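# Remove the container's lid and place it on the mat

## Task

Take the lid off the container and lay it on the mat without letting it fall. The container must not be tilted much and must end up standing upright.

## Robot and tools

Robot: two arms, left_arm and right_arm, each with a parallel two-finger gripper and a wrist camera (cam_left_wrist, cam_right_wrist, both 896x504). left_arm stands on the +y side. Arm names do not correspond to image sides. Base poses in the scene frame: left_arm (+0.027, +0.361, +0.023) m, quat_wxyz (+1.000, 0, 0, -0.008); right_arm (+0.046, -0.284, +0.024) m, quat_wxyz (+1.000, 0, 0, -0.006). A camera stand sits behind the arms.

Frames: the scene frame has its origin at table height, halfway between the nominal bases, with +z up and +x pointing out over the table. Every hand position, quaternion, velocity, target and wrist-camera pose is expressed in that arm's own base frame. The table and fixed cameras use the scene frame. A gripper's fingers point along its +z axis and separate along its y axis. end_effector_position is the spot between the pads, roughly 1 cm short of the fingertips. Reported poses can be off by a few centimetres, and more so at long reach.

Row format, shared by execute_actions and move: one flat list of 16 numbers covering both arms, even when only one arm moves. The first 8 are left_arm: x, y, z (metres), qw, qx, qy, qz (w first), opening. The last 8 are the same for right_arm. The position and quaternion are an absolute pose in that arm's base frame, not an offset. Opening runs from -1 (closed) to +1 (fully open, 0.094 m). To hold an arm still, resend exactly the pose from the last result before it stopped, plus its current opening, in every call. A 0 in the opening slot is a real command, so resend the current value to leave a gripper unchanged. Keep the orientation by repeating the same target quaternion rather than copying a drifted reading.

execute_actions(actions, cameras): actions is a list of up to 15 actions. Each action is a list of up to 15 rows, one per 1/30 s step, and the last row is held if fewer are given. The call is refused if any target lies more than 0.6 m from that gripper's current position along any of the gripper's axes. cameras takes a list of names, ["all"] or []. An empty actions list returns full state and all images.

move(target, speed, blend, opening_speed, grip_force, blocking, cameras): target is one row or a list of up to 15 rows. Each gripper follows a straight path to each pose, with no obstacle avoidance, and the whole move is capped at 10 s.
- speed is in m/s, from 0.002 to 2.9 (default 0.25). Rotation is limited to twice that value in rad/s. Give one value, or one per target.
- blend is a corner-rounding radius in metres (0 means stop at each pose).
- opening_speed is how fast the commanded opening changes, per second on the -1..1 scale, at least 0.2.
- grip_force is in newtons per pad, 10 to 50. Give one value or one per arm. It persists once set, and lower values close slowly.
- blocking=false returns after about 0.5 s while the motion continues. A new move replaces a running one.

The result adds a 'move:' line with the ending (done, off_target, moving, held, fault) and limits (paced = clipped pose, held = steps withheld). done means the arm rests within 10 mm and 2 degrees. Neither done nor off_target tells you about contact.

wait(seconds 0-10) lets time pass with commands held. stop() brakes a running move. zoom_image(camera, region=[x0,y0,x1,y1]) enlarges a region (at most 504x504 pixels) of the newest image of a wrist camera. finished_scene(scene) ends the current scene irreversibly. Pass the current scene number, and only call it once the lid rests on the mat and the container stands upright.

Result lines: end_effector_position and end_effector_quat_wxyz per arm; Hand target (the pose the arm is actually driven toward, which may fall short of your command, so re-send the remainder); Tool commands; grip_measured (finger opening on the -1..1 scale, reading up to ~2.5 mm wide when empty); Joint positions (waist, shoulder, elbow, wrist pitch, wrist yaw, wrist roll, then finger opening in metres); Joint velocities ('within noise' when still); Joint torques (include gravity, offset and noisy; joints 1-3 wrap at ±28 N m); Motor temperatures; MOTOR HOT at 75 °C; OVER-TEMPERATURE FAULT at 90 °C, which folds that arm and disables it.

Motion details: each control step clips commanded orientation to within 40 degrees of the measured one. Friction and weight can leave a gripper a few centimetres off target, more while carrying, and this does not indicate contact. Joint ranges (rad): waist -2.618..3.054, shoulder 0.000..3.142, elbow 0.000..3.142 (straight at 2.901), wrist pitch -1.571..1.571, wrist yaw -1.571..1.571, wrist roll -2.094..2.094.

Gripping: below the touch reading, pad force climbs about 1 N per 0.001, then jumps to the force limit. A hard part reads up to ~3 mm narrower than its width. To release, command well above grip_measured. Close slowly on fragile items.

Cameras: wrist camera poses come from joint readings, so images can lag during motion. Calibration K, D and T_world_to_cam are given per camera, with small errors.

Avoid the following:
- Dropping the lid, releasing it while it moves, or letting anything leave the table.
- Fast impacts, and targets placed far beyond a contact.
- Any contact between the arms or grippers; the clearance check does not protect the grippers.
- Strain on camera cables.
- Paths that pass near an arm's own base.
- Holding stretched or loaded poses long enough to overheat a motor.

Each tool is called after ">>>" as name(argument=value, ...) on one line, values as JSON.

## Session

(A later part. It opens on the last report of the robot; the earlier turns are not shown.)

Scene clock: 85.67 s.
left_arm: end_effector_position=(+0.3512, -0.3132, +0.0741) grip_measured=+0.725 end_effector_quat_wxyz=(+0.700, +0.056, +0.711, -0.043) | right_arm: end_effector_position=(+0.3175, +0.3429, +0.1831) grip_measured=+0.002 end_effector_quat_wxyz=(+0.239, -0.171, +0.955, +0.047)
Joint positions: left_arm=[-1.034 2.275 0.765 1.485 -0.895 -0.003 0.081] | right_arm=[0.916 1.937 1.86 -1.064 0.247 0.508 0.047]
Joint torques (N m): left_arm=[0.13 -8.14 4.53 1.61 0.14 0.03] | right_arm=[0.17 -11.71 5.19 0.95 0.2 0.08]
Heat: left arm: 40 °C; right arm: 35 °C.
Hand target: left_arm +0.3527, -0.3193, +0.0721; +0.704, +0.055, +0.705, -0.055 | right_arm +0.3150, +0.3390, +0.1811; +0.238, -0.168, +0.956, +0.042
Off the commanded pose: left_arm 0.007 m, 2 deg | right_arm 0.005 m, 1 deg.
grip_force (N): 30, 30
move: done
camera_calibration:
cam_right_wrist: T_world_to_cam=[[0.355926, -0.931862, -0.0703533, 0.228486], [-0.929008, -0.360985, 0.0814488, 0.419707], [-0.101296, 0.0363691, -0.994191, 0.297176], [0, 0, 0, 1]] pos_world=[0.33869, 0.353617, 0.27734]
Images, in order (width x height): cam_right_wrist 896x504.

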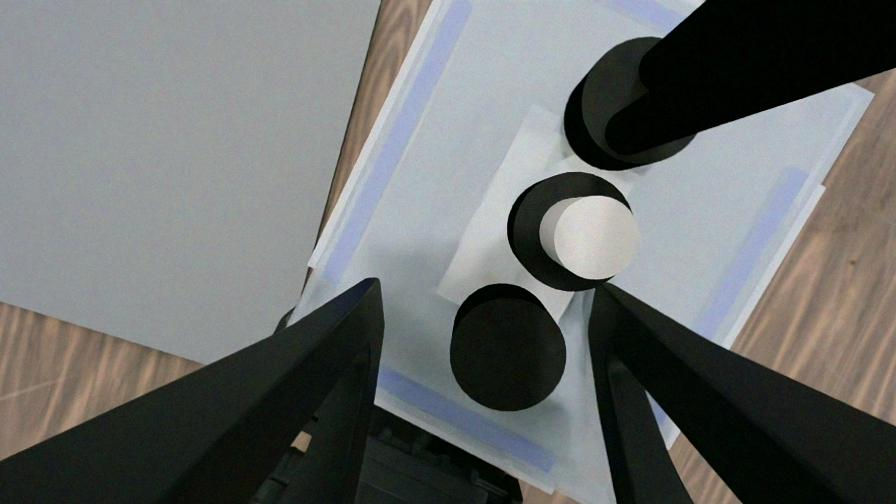

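>>> move(target=[[0.353,-0.3195,0.072,0.705,0.0555,0.705,-0.0555,0.2,0.310,0.330,0.200,0.2382,-0.1684,0.9556,0.0420,0.0],[0.353,-0.3195,0.072,0.705,0.0555,0.705,-0.0555,0.2,0.309,0.332,0.182,0.2382,-0.1684,0.9556,0.0420,0.0]], speed=0.04, cameras=["cam_right_wrist"])

Scene clock: 87.53 s.
left_arm: end_effector_position=(+0.3512, -0.3132, +0.0741) grip_measured=+0.725 end_effector_quat_wxyz=(+0.700, +0.056, +0.711, -0.043) | right_arm: end_effector_position=(+0.3169, +0.3417, +0.1828) grip_measured=+0.002 end_effector_quat_wxyz=(+0.246, -0.169, +0.953, +0.052)
Joint positions: left_arm=[-1.034 2.275 0.765 1.485 -0.895 -0.003 0.081] | right_arm=[0.916 1.913 1.817 -1.028 0.249 0.509 0.047]
Joint torques (N m): left_arm=[0.14 -8.14 4.52 1.61 0.14 0.01] | right_arm=[0.25 -12.64 4.93 0.75 0.2 0.08]
Heat: left arm: 40 °C; right arm: 35 °C.
Hand target: left_arm +0.3527, -0.3192, +0.0721; +0.704, +0.055, +0.705, -0.055 | right_arm +0.3093, +0.3322, +0.1820; +0.238, -0.169, +0.956, +0.042
Off the commanded pose: left_arm 0.007 m, 2 deg | right_arm 0.013 m, 1 deg.
grip_force (N): 30, 30
move: off_target (right_arm)
camera_calibration:
cam_right_wrist: T_world_to_cam=[[0.35606, -0.931097, -0.0792369, 0.22896], [-0.930176, -0.361263, 0.0652761, 0.422132], [-0.0894038, 0.0504621, -0.994716, 0.28829], [0, 0, 0, 1]] pos_world=[0.336907, 0.351137, 0.277353]
Images, in order (width x height): cam_right_wrist 896x504.

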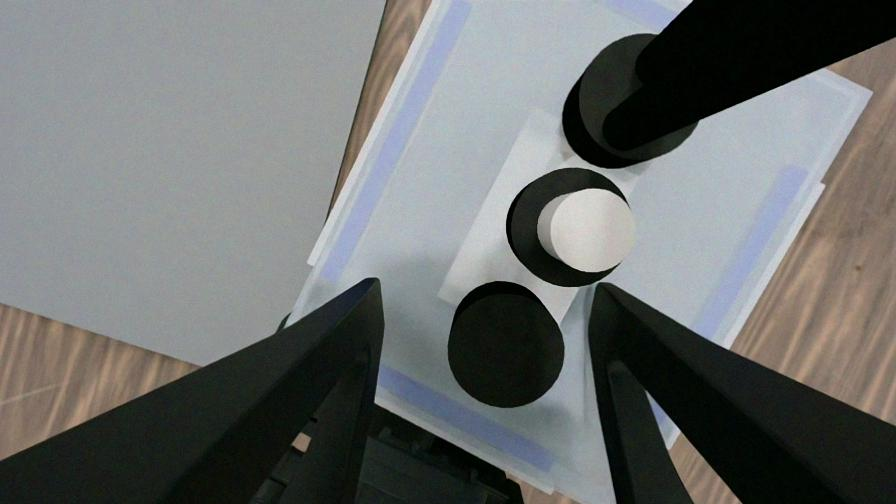

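>>> move(target=[[0.353,-0.3195,0.072,0.705,0.0555,0.705,-0.0555,0.2,0.313,0.333,0.203,0.2382,-0.1684,0.9556,0.0420,0.0],[0.353,-0.3195,0.072,0.705,0.0555,0.705,-0.0555,0.2,0.313,0.332,0.193,0.2382,-0.1684,0.9556,0.0420,0.0]], speed=0.04, cameras=["cam_right_wrist"])

Scene clock: 89.50 s.
left_arm: end_effector_position=(+0.3511, -0.3135, +0.0741) grip_measured=+0.725 end_effector_quat_wxyz=(+0.700, +0.057, +0.711, -0.042) | right_arm: end_effector_position=(+0.3101, +0.3339, +0.1914) grip_measured=+0.002 end_effector_quat_wxyz=(+0.231, -0.172, +0.957, +0.042)
Joint positions: left_arm=[-1.034 2.275 0.765 1.485 -0.893 -0.001 0.081] | right_arm=[0.916 1.913 1.868 -1.115 0.245 0.509 0.047]
Joint torques (N m): left_arm=[0.13 -8.18 4.51 1.6 0.12 -0.01] | right_arm=[-0.4 -11.1 6.06 1.08 0.18 0]
Heat: left arm: 40 °C; right arm: 35 °C.
Hand target: left_arm +0.3527, -0.3193, +0.0720; +0.704, +0.056, +0.706, -0.055 | right_arm +0.3129, +0.3320, +0.1931; +0.238, -0.168, +0.956, +0.042
Off the commanded pose: left_arm 0.007 m, 2 deg | right_arm 0.004 m, 1 deg.
grip_force (N): 30, 30
move: done
camera_calibration:
cam_right_wrist: T_world_to_cam=[[0.355589, -0.932551, -0.062494, 0.222169], [-0.927629, -0.360307, 0.0984077, 0.404969], [-0.114287, 0.0229785, -0.993182, 0.313331], [0, 0, 0, 1]] pos_world=[0.33247, 0.345897, 0.285226]
Images, in order (width x height): cam_right_wrist 896x504.

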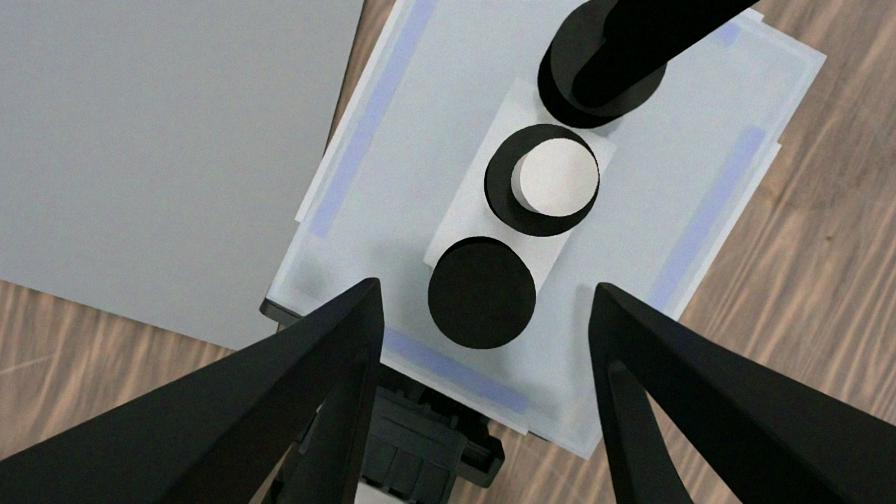

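>>> move(target=[[0.353,-0.3195,0.072,0.705,0.0555,0.705,-0.0555,0.2,0.318,0.335,0.193,0.2382,-0.1684,0.9556,0.0420,-0.3],[0.353,-0.3195,0.072,0.705,0.0555,0.705,-0.0555,0.2,0.318,0.335,0.193,0.2382,-0.1684,0.9556,0.0420,-0.75]], speed=0.03, opening_speed=0.3, cameras=["all"])

Scene clock: 93.60 s.
left_arm: end_effector_position=(+0.3511, -0.3135, +0.0741) grip_measured=+0.724 end_effector_quat_wxyz=(+0.700, +0.057, +0.711, -0.042) | right_arm: end_effector_position=(+0.3098, +0.3347, +0.1914) grip_measured=-0.527 end_effector_quat_wxyz=(+0.231, -0.173, +0.956, +0.044)
Joint positions: left_arm=[-1.034 2.275 0.765 1.485 -0.893 -0.001 0.081] | right_arm=[0.916 1.913 1.868 -1.114 0.241 0.507 0.022]
Joint torques (N m): left_arm=[0.16 -8.14 4.55 1.6 0.13 -0.02] | right_arm=[-0.88 -9.35 8.58 0.99 0.22 -0.05]
Heat: left arm: 41 °C; right arm: 36 °C.
Hand target: left_arm +0.3527, -0.3193, +0.0720; +0.704, +0.056, +0.706, -0.055 | right_arm +0.3178, +0.3349, +0.1931; +0.238, -0.168, +0.956, +0.042
Off the commanded pose: left_arm 0.007 m, 2 deg | right_arm 0.008 m, 1 deg.
grip_force (N): 30, 30
move: done
camera_calibration:
cam_left_wrist: T_world_to_cam=[[-0.122202, -0.992499, -0.00356376, -0.263866], [-0.544034, 0.069987, -0.836139, 0.294097], [0.830116, -0.100239, -0.548506, -0.186308], [0, 0, 0, 1]] pos_world=[0.282411, -0.301145, 0.142774]
cam_right_wrist: T_world_to_cam=[[0.358793, -0.931065, -0.0662323, 0.222387], [-0.926155, -0.363938, 0.0989261, 0.405654], [-0.116211, 0.0258474, -0.992888, 0.312854], [0, 0, 0, 1]] pos_world=[0.332265, 0.346603, 0.285228]

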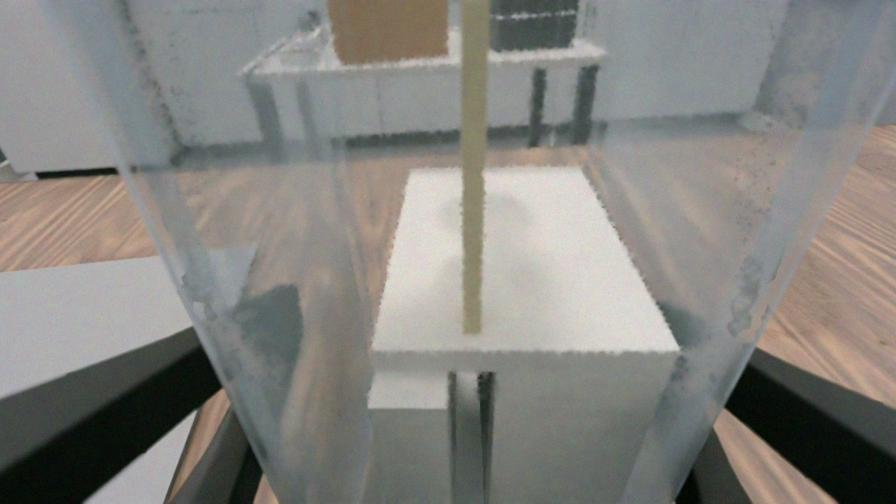

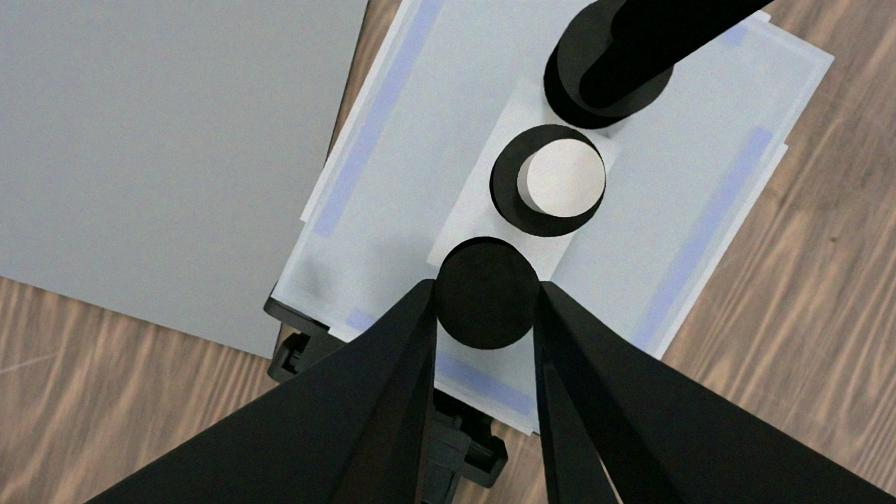

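>>> move(target=[0.353,-0.3195,0.072,0.705,0.0555,0.705,-0.0555,0.2,0.316,0.335,0.21,0.2382,-0.1684,0.9556,0.0420,-0.75], speed=0.03, grip_force=45, cameras=["all"])

Scene clock: 94.93 s.
left_arm: end_effector_position=(+0.3508, -0.3161, +0.0743) grip_measured=+0.715 end_effector_quat_wxyz=(+0.700, +0.062, +0.710, -0.047) | right_arm: end_effector_position=(+0.3062, +0.3309, +0.1927) grip_measured=-0.543 end_effector_quat_wxyz=(+0.215, -0.174, +0.960, +0.035)
Joint positions: left_arm=[-1.035 2.275 0.766 1.485 -0.881 0.001 0.081] | right_arm=[0.914 1.93 1.912 -1.177 0.232 0.512 0.021]
Joint torques (N m): left_arm=[0.14 -8.13 4.49 1.61 0.02 -0.03] | right_arm=[-0.29 -10.14 11.81 0.85 0.32 -0.06]
Heat: left arm: 41 °C; right arm: 36 °C.
Hand target: left_arm +0.3528, -0.3194, +0.0720; +0.704, +0.056, +0.706, -0.056 | right_arm +0.3154, +0.3343, +0.2100; +0.239, -0.168, +0.956, +0.042
Off the commanded pose: left_arm 0.005 m, 1 deg | right_arm 0.020 m, 3 deg.
grip_force (N): 45, 45
move: off_target (right_arm)
camera_calibration:
cam_left_wrist: T_world_to_cam=[[-0.134725, -0.990876, -0.00362841, -0.261543], [-0.542698, 0.0768507, -0.836405, 0.296103], [0.829053, -0.110715, -0.5481, -0.189088], [0, 0, 0, 1]] pos_world=[0.282222, -0.302848, 0.143074]
cam_right_wrist: T_world_to_cam=[[0.353714, -0.933672, -0.0560645, 0.220556], [-0.924054, -0.358101, 0.133745, 0.391574], [-0.144951, 0.00449912, -0.989429, 0.329091], [0, 0, 0, 1]] pos_world=[0.331524, 0.34467, 0.285606]

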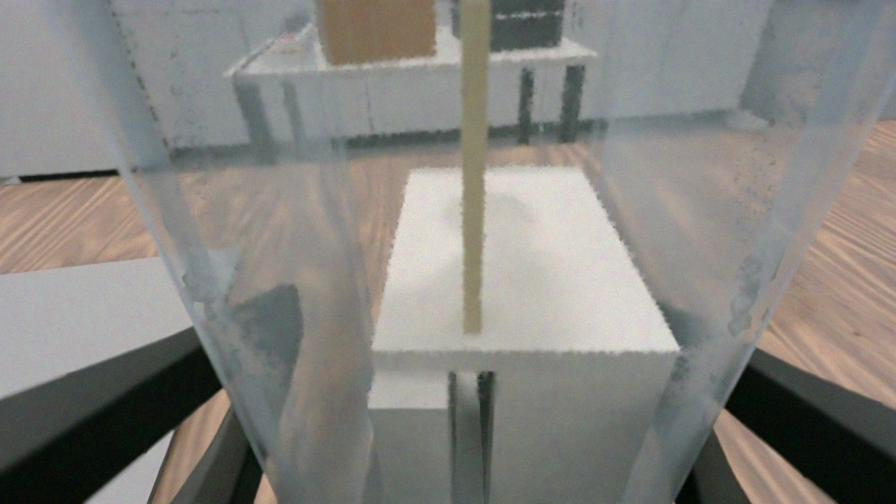

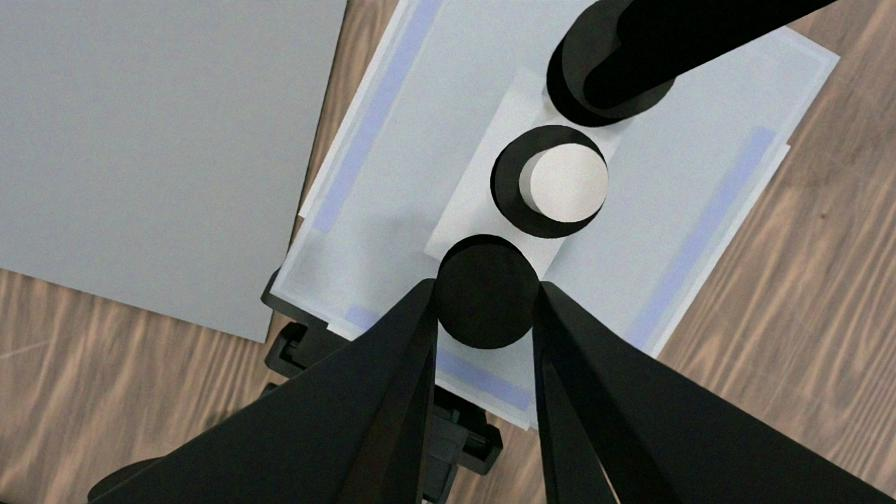

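>>> move(target=[0.353,-0.3195,0.072,0.705,0.0555,0.705,-0.0555,0.2,0.316,0.337,0.223,0.2382,-0.1684,0.9556,0.0420,-0.75], speed=0.03, cameras=["all"])

Scene clock: 96.10 s.
left_arm: end_effector_position=(+0.3519, -0.3184, +0.0767) grip_measured=+0.715 end_effector_quat_wxyz=(+0.702, +0.060, +0.708, -0.050) | right_arm: end_effector_position=(+0.3060, +0.3297, +0.1962) grip_measured=-0.543 end_effector_quat_wxyz=(+0.203, -0.174, +0.963, +0.026)
Joint positions: left_arm=[-1.035 2.275 0.775 1.485 -0.879 0.001 0.081] | right_arm=[0.913 1.965 1.987 -1.247 0.231 0.515 0.021]
Joint torques (N m): left_arm=[0.17 -8.2 3.84 1.6 0 -0.03] | right_arm=[0.09 -11.37 12.82 0.85 0.34 -0.04]
Heat: left arm: 41 °C; right arm: 36 °C.
Hand target: left_arm +0.3528, -0.3194, +0.0721; +0.704, +0.055, +0.705, -0.055 | right_arm +0.3149, +0.3358, +0.2231; +0.239, -0.168, +0.955, +0.043
Off the commanded pose: left_arm 0.005 m, 1 deg | right_arm 0.029 m, 5 deg.
grip_force (N): 45, 45
move: off_target (right_arm)
camera_calibration:
cam_left_wrist: T_world_to_cam=[[-0.13695, -0.990571, 0.00357541, -0.263334], [-0.538611, 0.0714348, -0.839521, 0.295891], [0.83135, -0.116898, -0.543316, -0.192116], [0, 0, 0, 1]] pos_world=[0.283023, -0.304446, 0.144969]
cam_right_wrist: T_world_to_cam=[[0.34895, -0.936219, -0.0415686, 0.219206], [-0.922535, -0.350975, 0.160457, 0.382418], [-0.164812, -0.017643, -0.986167, 0.345211], [0, 0, 0, 1]] pos_world=[0.333197, 0.345534, 0.288187]

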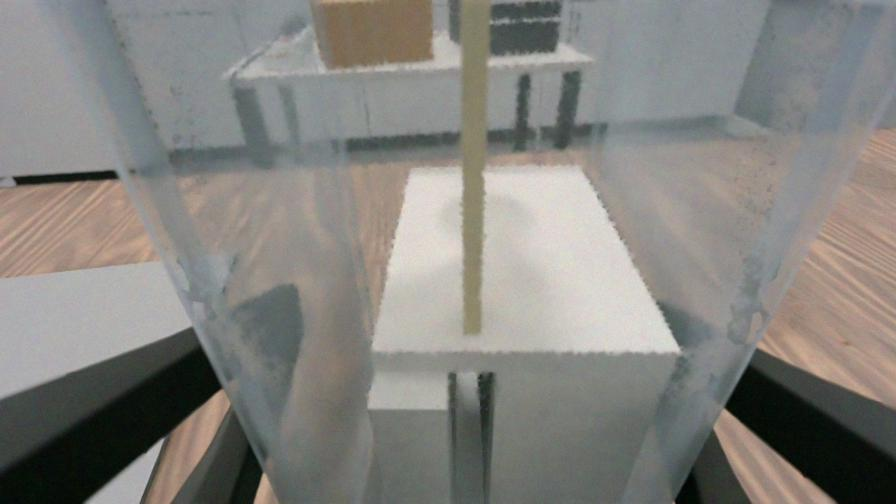

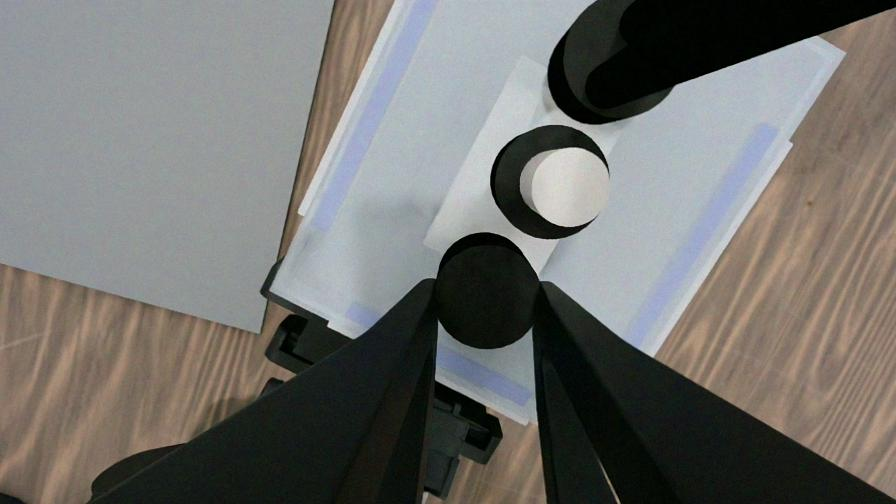

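>>> move(target=[0.353,-0.3195,0.055,0.705,0.0555,0.705,-0.0555,0.0,0.318,0.338,0.238,0.2382,-0.1684,0.9556,0.0420,-0.8], speed=0.03, cameras=["all"])

Scene clock: 97.53 s.
left_arm: end_effector_position=(+0.3540, -0.3248, +0.0742) grip_measured=+0.715 end_effector_quat_wxyz=(+0.704, +0.057, +0.706, -0.055) | right_arm: end_effector_position=(+0.3067, +0.3255, +0.1953) grip_measured=-0.544 end_effector_quat_wxyz=(+0.184, -0.174, +0.967, +0.008)
Joint positions: left_arm=[-1.038 2.302 0.805 1.492 -0.879 -0.002 0.081] | right_arm=[0.905 2.015 2.072 -1.335 0.231 0.515 0.021]
Joint torques (N m): left_arm=[0.4 -5.2 2.52 1.96 0 -0.06] | right_arm=[0.53 -13.61 14.46 0.87 0.35 -0.08]
Heat: left arm: 41 °C; right arm: 36 °C.
Hand target: left_arm +0.3526, -0.3189, +0.0556; +0.703, +0.056, +0.707, -0.055 | right_arm +0.3155, +0.3352, +0.2380; +0.239, -0.168, +0.956, +0.043
Off the commanded pose: left_arm 0.020 m, 0 deg | right_arm 0.046 m, 7 deg.
grip_force (N): 45, 45
move: off_target (left_arm, right_arm)
camera_calibration:
cam_left_wrist: T_world_to_cam=[[-0.140047, -0.990047, 0.0139261, -0.268836], [-0.534311, 0.0637247, -0.842882, 0.291723], [0.833606, -0.125484, -0.537918, -0.199978], [0, 0, 0, 1]] pos_world=[0.284924, -0.309844, 0.14206]
cam_right_wrist: T_world_to_cam=[[0.341192, -0.939879, -0.0146527, 0.213322], [-0.91907, -0.336827, 0.204591, 0.367513], [-0.197226, -0.056338, -0.978738, 0.36539], [0, 0, 0, 1]] pos_world=[0.337051, 0.344871, 0.285557]

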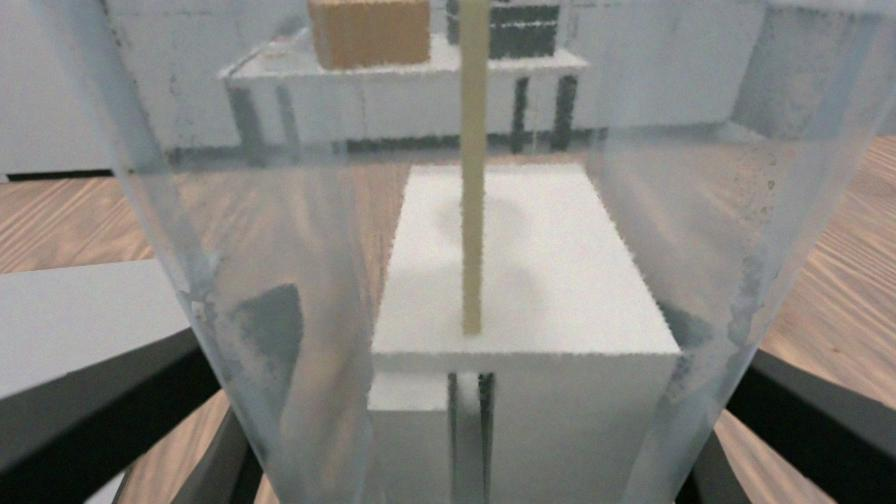

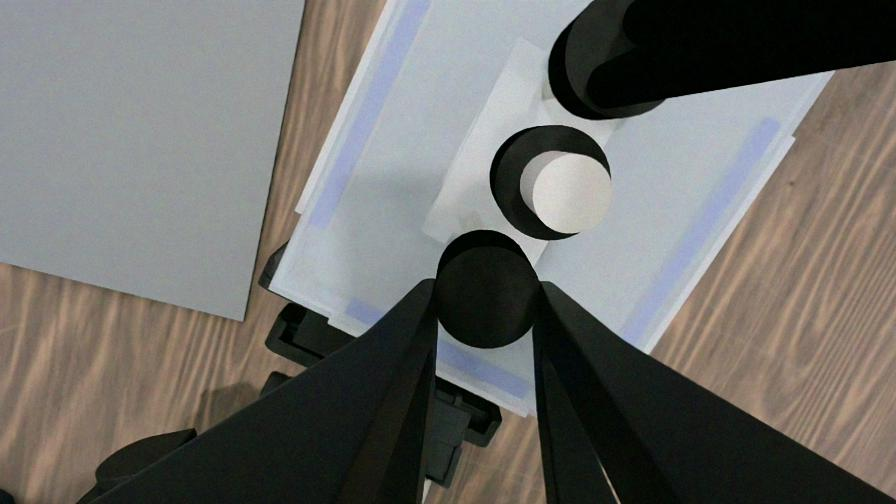

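>>> move(target=[[0.353,-0.3195,0.070,0.705,0.0555,0.705,-0.0555,0.0,0.314,0.334,0.20,0.2382,-0.1684,0.9556,0.0420,-0.8],[0.353,-0.3195,0.070,0.705,0.0555,0.705,-0.0555,0.0,0.316,0.335,0.193,0.2382,-0.1684,0.9556,0.0420,-0.8]], speed=0.03, cameras=["all"])

Scene clock: 100.17 s.
left_arm: end_effector_position=(+0.3540, -0.3266, +0.0739) grip_measured=+0.715 end_effector_quat_wxyz=(+0.703, +0.060, +0.706, -0.061) | right_arm: end_effector_position=(+0.3127, +0.3252, +0.1907) grip_measured=-0.544 end_effector_quat_wxyz=(+0.221, -0.166, +0.961, +0.023)
Joint positions: left_arm=[-1.037 2.302 0.805 1.49 -0.866 -0.007 0.081] | right_arm=[0.905 1.934 1.907 -1.173 0.259 0.515 0.021]
Joint torques (N m): left_arm=[0.35 -10 1.87 1.62 -0.11 0.07] | right_arm=[0.35 -11.48 5.01 1.51 0.05 -0.08]
Heat: left arm: 41 °C; right arm: 36 °C.
Hand target: left_arm +0.3531, -0.3196, +0.0701; +0.705, +0.056, +0.705, -0.055 | right_arm +0.3157, +0.3348, +0.1934; +0.238, -0.168, +0.956, +0.042
Off the commanded pose: left_arm 0.008 m, 1 deg | right_arm 0.011 m, 3 deg.
grip_force (N): 45, 45
move: off_target (right_arm)
camera_calibration:
cam_left_wrist: T_world_to_cam=[[-0.151338, -0.988309, 0.018484, -0.266467], [-0.535051, 0.0661793, -0.842224, 0.292563], [0.831155, -0.13735, -0.538811, -0.203361], [0, 0, 0, 1]] pos_world=[0.285234, -0.310645, 0.141756]
cam_right_wrist: T_world_to_cam=[[0.334274, -0.941864, -0.0339714, 0.217427], [-0.933531, -0.33584, 0.125427, 0.393038], [-0.129544, -0.0102135, -0.991521, 0.328293], [0, 0, 0, 1]] pos_world=[0.336762, 0.340138, 0.283598]

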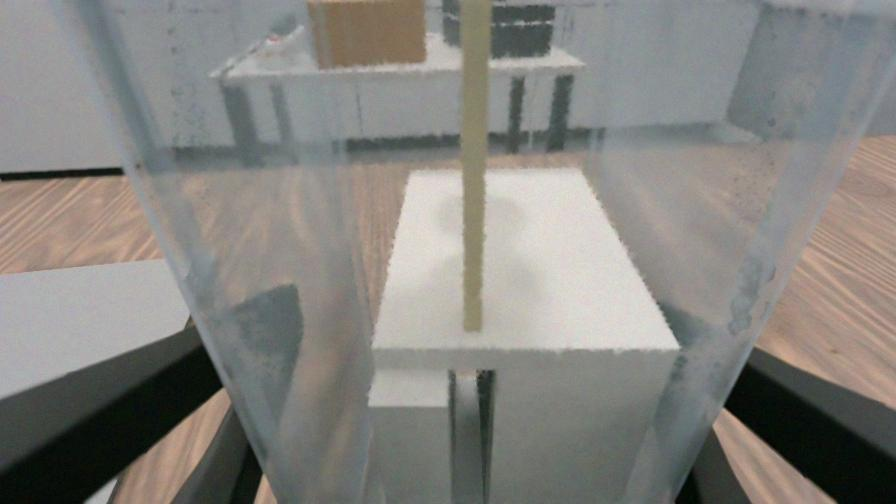

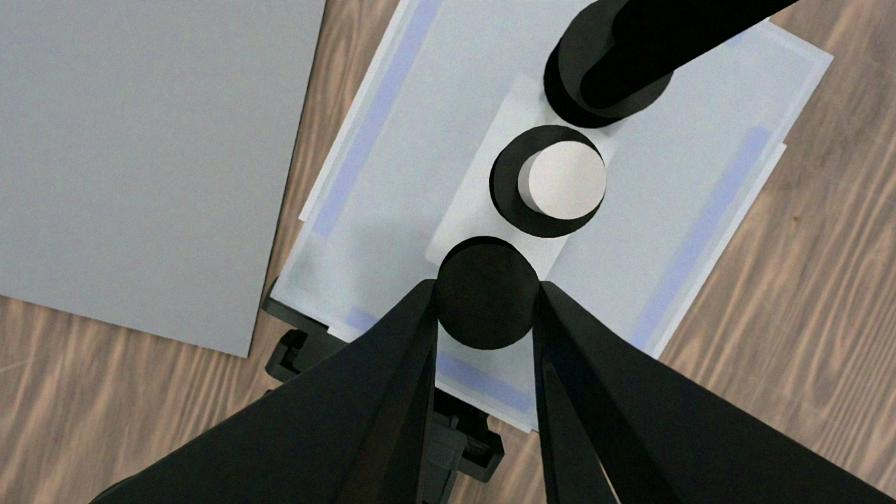

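>>> move(target=[[0.353,-0.3195,0.070,0.705,0.0555,0.705,-0.0555,0.0,0.316,0.335,0.194,0.2382,-0.1684,0.9556,0.0420,0.1],[0.353,-0.3195,0.070,0.705,0.0555,0.705,-0.0555,0.0,0.29,0.318,0.25,0.2382,-0.1684,0.9556,0.0420,0.1],[0.353,-0.3195,0.070,0.705,0.0555,0.705,-0.0555,0.0,0.27,0.12,0.25,0.579,-0.4056,0.4056,0.579,0.1],[0.353,-0.3195,0.070,0.705,0.0555,0.705,-0.0555,0.0,0.339,0.19,0.13,0.579,-0.4056,0.4056,0.579,1]], speed=[0.05,0.06,0.2,0.12], cameras=["cam_right_wrist"])

Scene clock: 111.57 s.
left_arm: end_effector_position=(+0.3539, -0.3272, +0.0738) grip_measured=+0.714 end_effector_quat_wxyz=(+0.703, +0.066, +0.706, -0.057) | right_arm: end_effector_position=(+0.3361, +0.1881, +0.1342) grip_measured=+0.098 end_effector_quat_wxyz=(+0.503, -0.492, +0.506, +0.499)
Joint positions: left_arm=[-1.037 2.302 0.805 1.489 -0.863 0.006 0.081] | right_arm=[0.02 2.061 0.739 1.394 -1.532 0.082 0.052]
Joint torques (N m): left_arm=[0.31 -9.99 1.84 1.64 -0.15 -0.07] | right_arm=[0.42 -6.72 4.98 1.47 0.08 0.02]
Heat: left arm: 43 °C; right arm: 36 °C.
Hand target: left_arm +0.3530, -0.3196, +0.0701; +0.705, +0.056, +0.705, -0.055 | right_arm +0.3388, +0.1899, +0.1301; +0.506, -0.494, +0.504, +0.496
Tool commands: left_gripper/opening=+0.0 right_gripper/opening=+0.1
Off the commanded pose: left_arm 0.009 m, 1 deg | right_arm 0.005 m, 20 deg.
grip_force (N): 45, 45
move: off_target (right_arm; path cut at 10 s); path passed 3 of 4 targets; target 4's new opening was not sent
camera_calibration:
cam_right_wrist: T_world_to_cam=[[0.998639, 0.0415322, -0.0315515, -0.330046], [-0.00414091, -0.539884, -0.841729, 0.231765], [-0.051993, 0.840714, -0.538977, 0.0271031], [0, 0, 0, 1]] pos_world=[0.331966, 0.116048, 0.199278]
Images, in order (width x height): cam_right_wrist 896x504.

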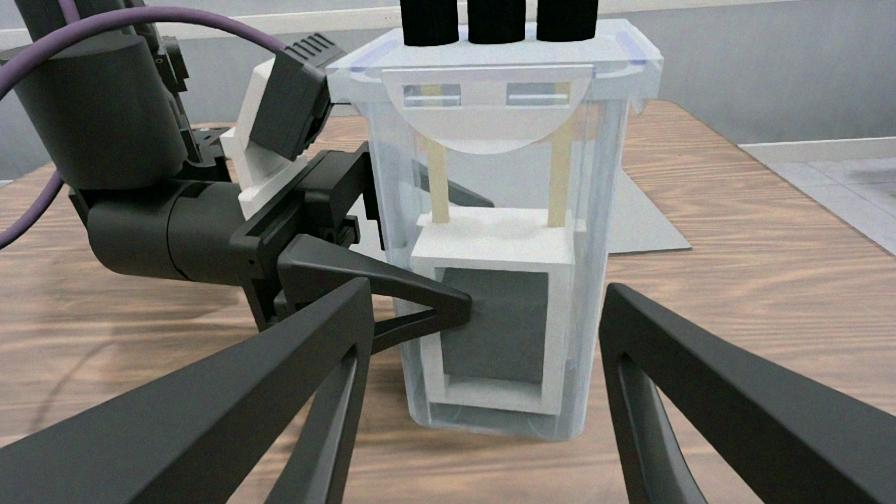

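>>> zoom_image(camera="cam_right_wrist", region=[320, 10, 680, 170])

>>> zoom_image(camera="cam_right_wrist", region=[560, 20, 680, 130])

Scaled by 1.400 from the camera's 896x504 image, which has a finer 1280x720 frame.

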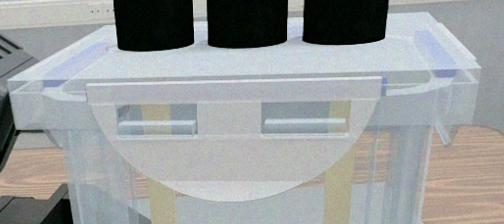

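Scaled by 4.200 from the camera's 896x504 image, which has a finer 1280x720 frame.

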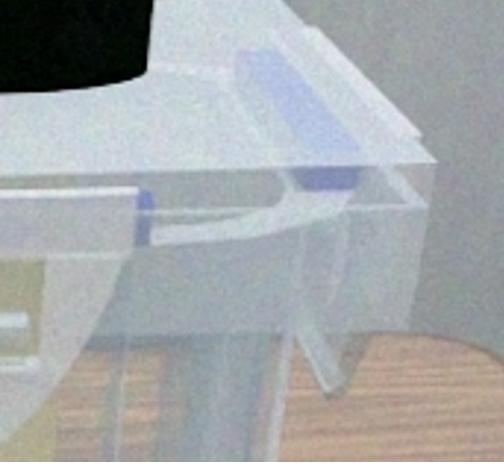

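>>> move(target=[[0.353,-0.3195,0.070,0.705,0.0555,0.705,-0.0555,1.0,0.336,0.17,0.134,0.506,-0.494,0.504,0.496,0.1],[0.225,-0.302,0.075,0.705,0.0555,0.705,-0.0555,1.0,0.336,0.15,0.14,0.506,-0.494,0.504,0.496,0.1],[0.18,-0.17,0.30,0.339,0.1226,0.9316,-0.0446,0.2,0.336,0.15,0.14,0.506,-0.494,0.504,0.496,0.1]], speed=[0.05,0.1,0.2], cameras=["all"])

Scene clock: 126.37 s.
left_arm: end_effector_position=(+0.1777, -0.1717, +0.2938) grip_measured=+0.203 end_effector_quat_wxyz=(+0.334, +0.125, +0.933, -0.047) | right_arm: end_effector_position=(+0.3391, +0.1526, +0.1270) grip_measured=+0.098 end_effector_quat_wxyz=(+0.509, -0.466, +0.532, +0.491)
Joint positions: left_arm=[-1.132 1.144 1.473 -1.407 -0.502 -0.736 0.057] | right_arm=[-0.087 2.061 0.704 1.39 -1.574 0.081 0.052]
Joint torques (N m): left_arm=[0.51 -1.35 7.19 0.67 -0.3 0.06] | right_arm=[-0.55 -12.72 3.11 1.28 -0.08 -0.04]
Heat: left arm: 42 °C; right arm: 36 °C.
Hand target: left_arm +0.1799, -0.1700, +0.2998; +0.339, +0.123, +0.932, -0.045 | right_arm +0.3363, +0.1508, +0.1395; +0.520, -0.479, +0.521, +0.478
Off the commanded pose: left_arm 0.007 m, 1 deg | right_arm 0.014 m, 5 deg.
joint sent to its limit (right arm) — joint 5 (wrist yaw), lower limit. The joint targets are off in orientation, not in position.
grip_force (N): 45, 45
move: off_target (right_arm)
camera_calibration:
cam_left_wrist: T_world_to_cam=[[-0.241363, -0.970435, -0.000549029, -0.119474], [-0.962949, 0.239571, -0.123835, 0.267878], [0.120305, -0.0293604, -0.992303, 0.361068], [0, 0, 0, 1]] pos_world=[0.185678, -0.169517, 0.391396]
cam_right_wrist: T_world_to_cam=[[0.997251, -0.0241213, -0.070065, -0.316519], [-0.0720188, -0.538067, -0.83982, 0.229038], [-0.0174421, 0.842557, -0.538325, 0.0410933], [0, 0, 0, 1]] pos_world=[0.33286, 0.0809798, 0.192296]

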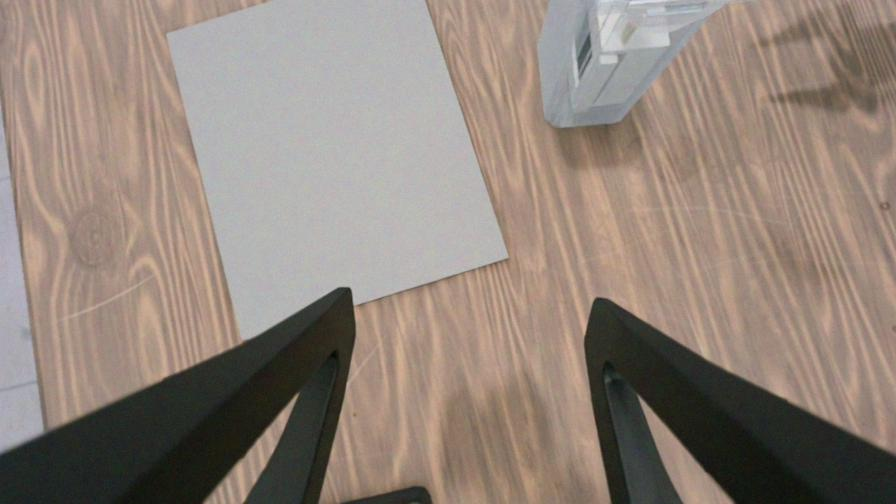

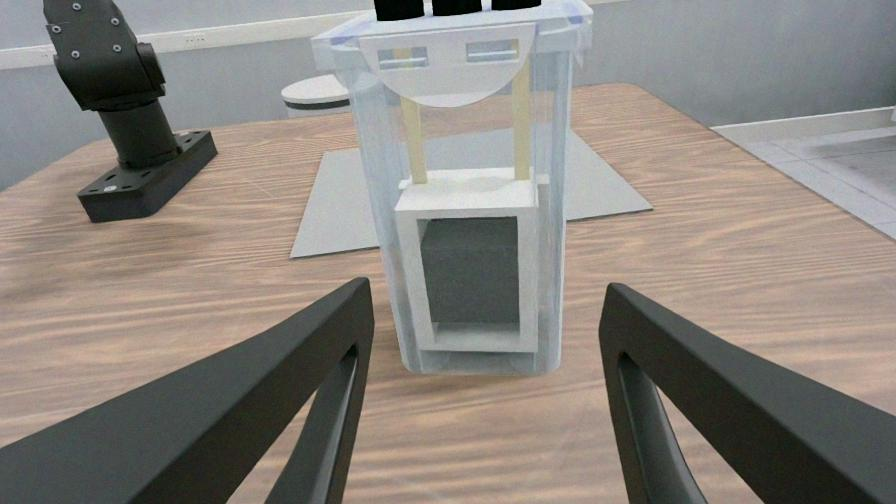

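>>> move(target=[0.265,-0.297,0.285,0.2961,0.1656,0.9392,-0.0522,0.2,0.336,0.15,0.14,0.506,-0.494,0.504,0.496,0.1], speed=0.15, cameras=["all"])

Scene clock: 128.60 s.
left_arm: end_effector_position=(+0.2599, -0.2949, +0.2804) grip_measured=+0.203 end_effector_quat_wxyz=(+0.291, +0.168, +0.941, -0.052) | right_arm: end_effector_position=(+0.3391, +0.1526, +0.1270) grip_measured=+0.098 end_effector_quat_wxyz=(+0.509, -0.466, +0.532, +0.491)
Joint positions: left_arm=[-1.01 1.673 1.884 -1.285 -0.352 -0.567 0.057] | right_arm=[-0.087 2.061 0.704 1.39 -1.574 0.081 0.052]
Joint torques (N m): left_arm=[0.53 -6.65 7.94 0.77 -0.22 0.08] | right_arm=[-0.51 -12.67 3.1 1.3 -0.08 -0.03]
Heat: left arm: 42 °C; right arm: 36 °C.
Hand target: left_arm +0.2650, -0.2969, +0.2849; +0.296, +0.166, +0.939, -0.052 | right_arm +0.3363, +0.1508, +0.1395; +0.520, -0.479, +0.521, +0.478
Off the commanded pose: left_arm 0.007 m, 1 deg | right_arm 0.014 m, 5 deg.
joint sent to its limit (right arm) — joint 5 (wrist yaw), lower limit. The joint targets are off in orientation, not in position.
grip_force (N): 45, 45
move: off_target (right_arm)
camera_calibration:
cam_left_wrist: T_world_to_cam=[[-0.322843, -0.946432, -0.00624169, -0.189297], [-0.945782, 0.322855, -0.035515, 0.370254], [0.0356277, -0.00556249, -0.99935, 0.365346], [0, 0, 0, 1]] pos_world=[0.276049, -0.296663, 0.377076]
cam_right_wrist: T_world_to_cam=[[0.997251, -0.0241213, -0.070065, -0.316519], [-0.0720188, -0.538067, -0.83982, 0.229038], [-0.0174421, 0.842557, -0.538325, 0.0410933], [0, 0, 0, 1]] pos_world=[0.33286, 0.0809798, 0.192296]

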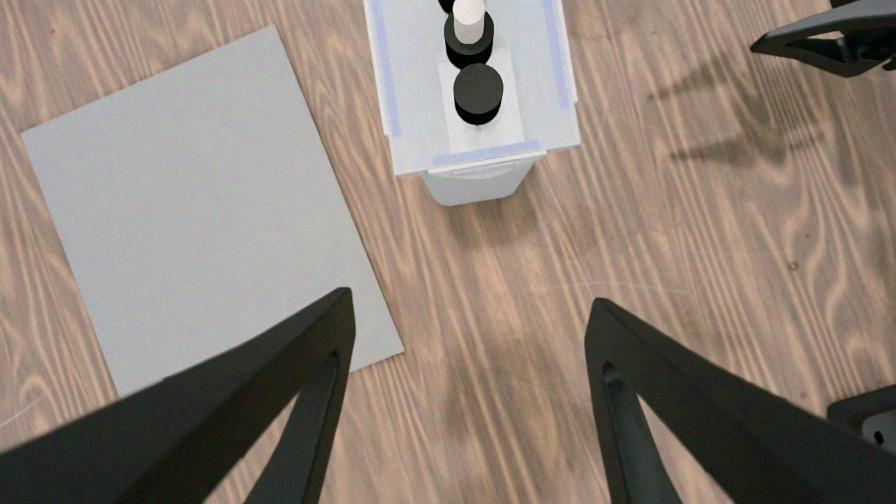

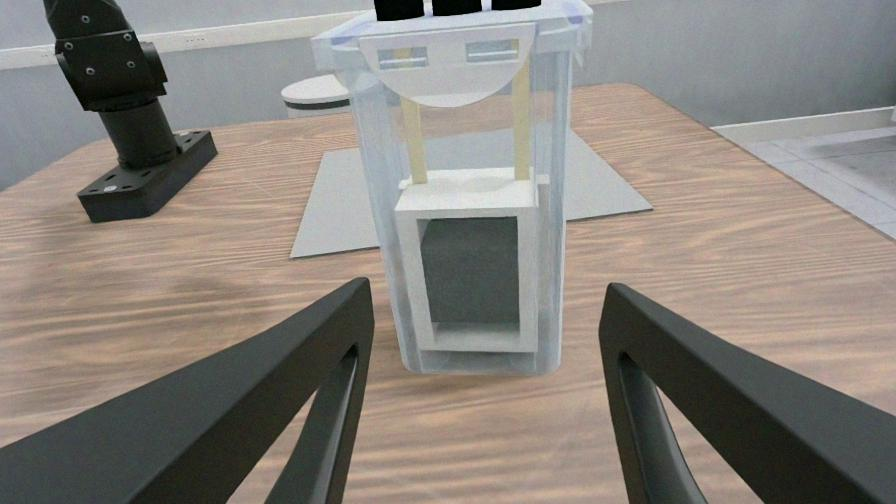

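>>> move(target=[0.328,-0.321,0.212,0.2961,0.1656,0.9392,-0.0522,0.0,0.336,0.15,0.14,0.506,-0.494,0.504,0.496,0.1], speed=0.08, cameras=["cam_left_wrist"])

Scene clock: 131.13 s.
left_arm: end_effector_position=(+0.3234, -0.3201, +0.2235) grip_measured=+0.003 end_effector_quat_wxyz=(+0.301, +0.164, +0.937, -0.060) | right_arm: end_effector_position=(+0.3391, +0.1526, +0.1270) grip_measured=+0.098 end_effector_quat_wxyz=(+0.509, -0.466, +0.532, +0.491)
Joint positions: left_arm=[-0.899 1.789 1.762 -0.987 -0.299 -0.467 0.047] | right_arm=[-0.087 2.061 0.704 1.39 -1.574 0.081 0.052]
Joint torques (N m): left_arm=[0.55 -8.06 5.29 0.99 -0.17 0.06] | right_arm=[-0.54 -12.67 3.1 1.27 -0.08 -0.03]
Heat: left arm: 42 °C; right arm: 37 °C.
Hand target: left_arm +0.3278, -0.3208, +0.2121; +0.296, +0.166, +0.939, -0.052 | right_arm +0.3363, +0.1508, +0.1395; +0.520, -0.479, +0.521, +0.478
Off the commanded pose: left_arm 0.012 m, 1 deg | right_arm 0.014 m, 5 deg.
joint sent to its limit (right arm) — joint 5 (wrist yaw), lower limit. The joint targets are off in orientation, not in position.
grip_force (N): 45, 45
move: off_target (left_arm, right_arm)
camera_calibration:
cam_left_wrist: T_world_to_cam=[[-0.321517, -0.946859, 0.00922358, -0.197006], [-0.945427, 0.320457, -0.0589453, 0.440738], [0.0528571, -0.0276721, -0.998219, 0.293195], [0, 0, 0, 1]] pos_world=[0.337847, -0.319661, 0.320469]
Images, in order (width x height): cam_left_wrist 896x504.

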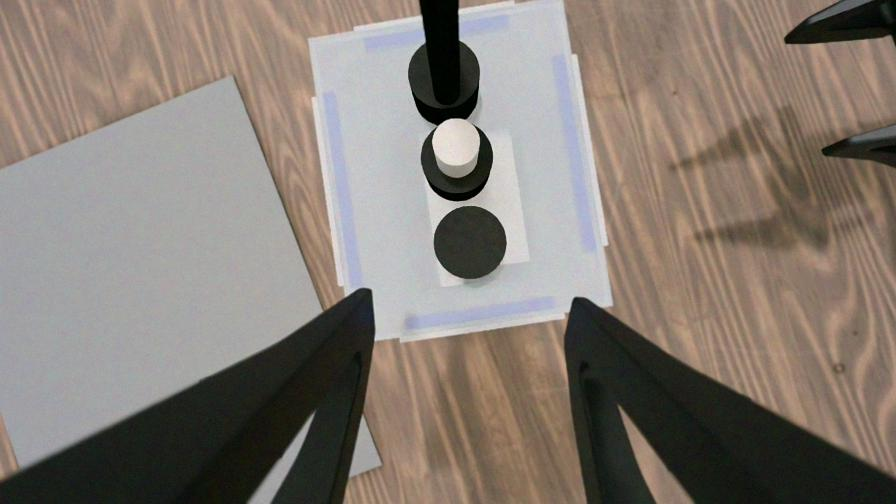

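>>> move(target=[0.346,-0.329,0.178,0.2961,0.1656,0.9392,-0.0522,0.0,0.336,0.15,0.14,0.506,-0.494,0.504,0.496,0.1], speed=0.05, cameras=["cam_left_wrist"])

Scene clock: 133.03 s.
left_arm: end_effector_position=(+0.3417, -0.3291, +0.1921) grip_measured=+0.003 end_effector_quat_wxyz=(+0.303, +0.164, +0.937, -0.062) | right_arm: end_effector_position=(+0.3391, +0.1526, +0.1270) grip_measured=+0.098 end_effector_quat_wxyz=(+0.509, -0.466, +0.532, +0.491)
Joint positions: left_arm=[-0.876 1.839 1.695 -0.859 -0.286 -0.446 0.047] | right_arm=[-0.087 2.061 0.704 1.39 -1.574 0.081 0.052]
Joint torques (N m): left_arm=[0.53 -8.5 5.29 1.03 -0.17 0.06] | right_arm=[-0.51 -12.67 3.11 1.29 -0.09 -0.02]
Heat: left arm: 41 °C; right arm: 37 °C.
Hand target: left_arm +0.3457, -0.3286, +0.1782; +0.296, +0.166, +0.939, -0.052 | right_arm +0.3363, +0.1508, +0.1395; +0.520, -0.479, +0.521, +0.478
Off the commanded pose: left_arm 0.015 m, 1 deg | right_arm 0.014 m, 5 deg.
joint sent to its limit (right arm) — joint 5 (wrist yaw), lower limit. The joint targets are off in orientation, not in position.
grip_force (N): 45, 45
move: off_target (left_arm, right_arm)
camera_calibration:
cam_left_wrist: T_world_to_cam=[[-0.322154, -0.946619, 0.0113777, -0.199484], [-0.945027, 0.320854, -0.063066, 0.459872], [0.0560489, -0.0310692, -0.997945, 0.258328], [0, 0, 0, 1]] pos_world=[0.355847, -0.328361, 0.289068]
Images, in order (width x height): cam_left_wrist 896x504.

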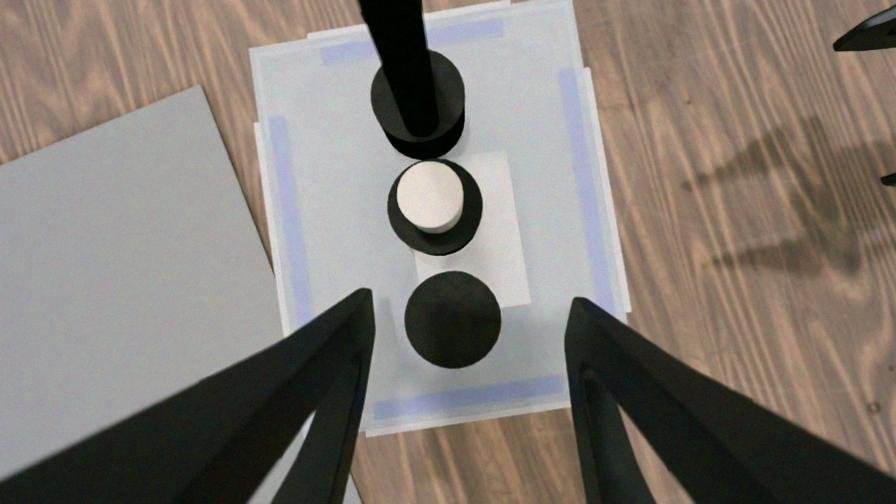

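>>> move(target=[[0.346,-0.325,0.173,0.2961,0.1656,0.9392,-0.0522,-0.2,0.336,0.15,0.14,0.506,-0.494,0.504,0.496,0.1]], speed=0.05, cameras=["cam_left_wrist"])

Scene clock: 134.50 s.
left_arm: end_effector_position=(+0.3426, -0.3269, +0.1828) grip_measured=-0.197 end_effector_quat_wxyz=(+0.299, +0.165, +0.938, -0.059) | right_arm: end_effector_position=(+0.3391, +0.1526, +0.1270) grip_measured=+0.098 end_effector_quat_wxyz=(+0.509, -0.466, +0.532, +0.491)
Joint positions: left_arm=[-0.871 1.839 1.662 -0.834 -0.283 -0.44 0.038] | right_arm=[-0.087 2.061 0.704 1.39 -1.574 0.081 0.052]
Joint torques (N m): left_arm=[0.58 -9.59 5.07 1 -0.16 0.07] | right_arm=[-0.54 -12.68 3.15 1.29 -0.08 -0.03]
Heat: left arm: 41 °C; right arm: 37 °C.
Hand target: left_arm +0.3458, -0.3249, +0.1731; +0.296, +0.166, +0.939, -0.052 | right_arm +0.3363, +0.1508, +0.1395; +0.520, -0.479, +0.521, +0.478
Off the commanded pose: left_arm 0.011 m, 1 deg | right_arm 0.014 m, 5 deg.
joint sent to its limit (right arm) — joint 5 (wrist yaw), lower limit. The joint targets are off in orientation, not in position.
grip_force (N): 45, 45
move: off_target (left_arm, right_arm)
camera_calibration:
cam_left_wrist: T_world_to_cam=[[-0.322765, -0.946456, 0.00660504, -0.195867], [-0.94515, 0.321935, -0.0552186, 0.458413], [0.0501355, -0.0240654, -0.998452, 0.253356], [0, 0, 0, 1]] pos_world=[0.357348, -0.326862, 0.27957]
Images, in order (width x height): cam_left_wrist 896x504.

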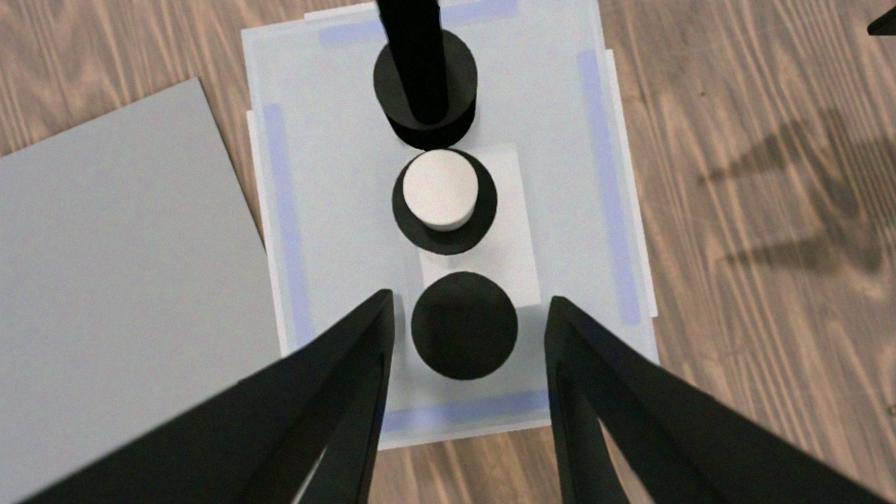

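>>> move(target=[[0.346,-0.325,0.174,0.2961,0.1656,0.9392,-0.0522,-0.75,0.336,0.15,0.14,0.506,-0.494,0.504,0.496,0.1]], speed=0.05, opening_speed=0.3, cameras=["all"])

Scene clock: 136.80 s.
left_arm: end_effector_position=(+0.3426, -0.3270, +0.1828) grip_measured=-0.522 end_effector_quat_wxyz=(+0.299, +0.166, +0.938, -0.059) | right_arm: end_effector_position=(+0.3391, +0.1526, +0.1270) grip_measured=+0.098 end_effector_quat_wxyz=(+0.509, -0.466, +0.532, +0.491)
Joint positions: left_arm=[-0.871 1.839 1.662 -0.834 -0.283 -0.438 0.022] | right_arm=[-0.087 2.061 0.704 1.39 -1.574 0.081 0.052]
Joint torques (N m): left_arm=[0.58 -9.59 5.38 1 -0.16 0.05] | right_arm=[-0.54 -12.68 3.08 1.29 -0.08 -0.02]
Motor temperatures (°C): left_arm=[30 35 32 41 31 30 32] | right_arm=[30 36 35 37 29 31 30]
Heat: left arm: 41 °C; right arm: 37 °C.
Hand target: left_arm +0.3458, -0.3249, +0.1741; +0.296, +0.166, +0.939, -0.052 | right_arm +0.3363, +0.1508, +0.1395; +0.520, -0.479, +0.521, +0.478
Off the commanded pose: left_arm 0.010 m, 1 deg | right_arm 0.014 m, 5 deg.
joint sent to its limit (right arm) — joint 5 (wrist yaw), lower limit. The joint targets are off in orientation, not in position.
grip_force (N): 45, 45
move: off_target (right_arm)
camera_calibration:
cam_left_wrist: T_world_to_cam=[[-0.324439, -0.945888, 0.00590585, -0.19511], [-0.944557, 0.323637, -0.0554099, 0.458789], [0.0505002, -0.0235556, -0.998446, 0.253491], [0, 0, 0, 1]] pos_world=[0.35725, -0.327063, 0.279671]
cam_right_wrist: T_world_to_cam=[[0.997251, -0.0241213, -0.070065, -0.316519], [-0.0720188, -0.538067, -0.83982, 0.229038], [-0.0174421, 0.842557, -0.538325, 0.0410933], [0, 0, 0, 1]] pos_world=[0.33286, 0.0809798, 0.192296]

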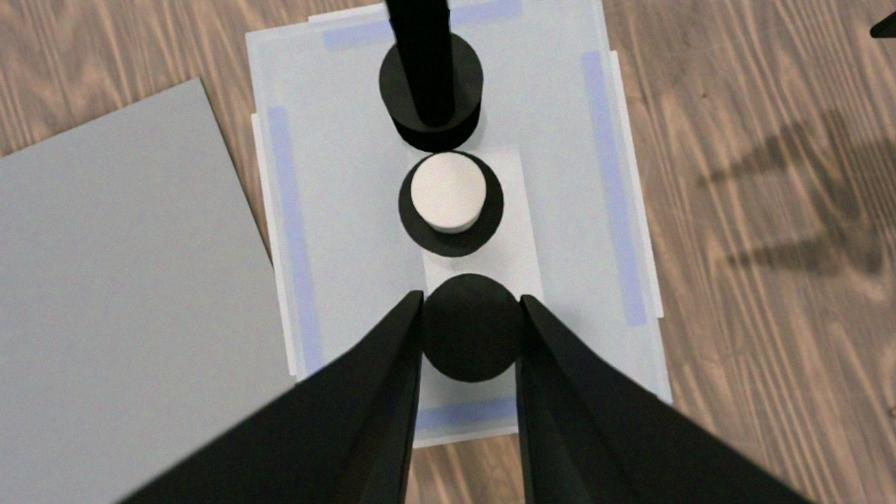

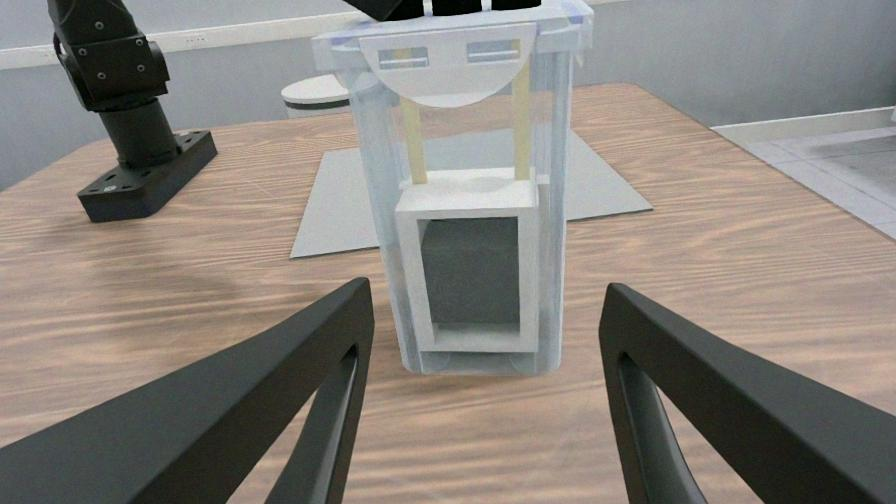

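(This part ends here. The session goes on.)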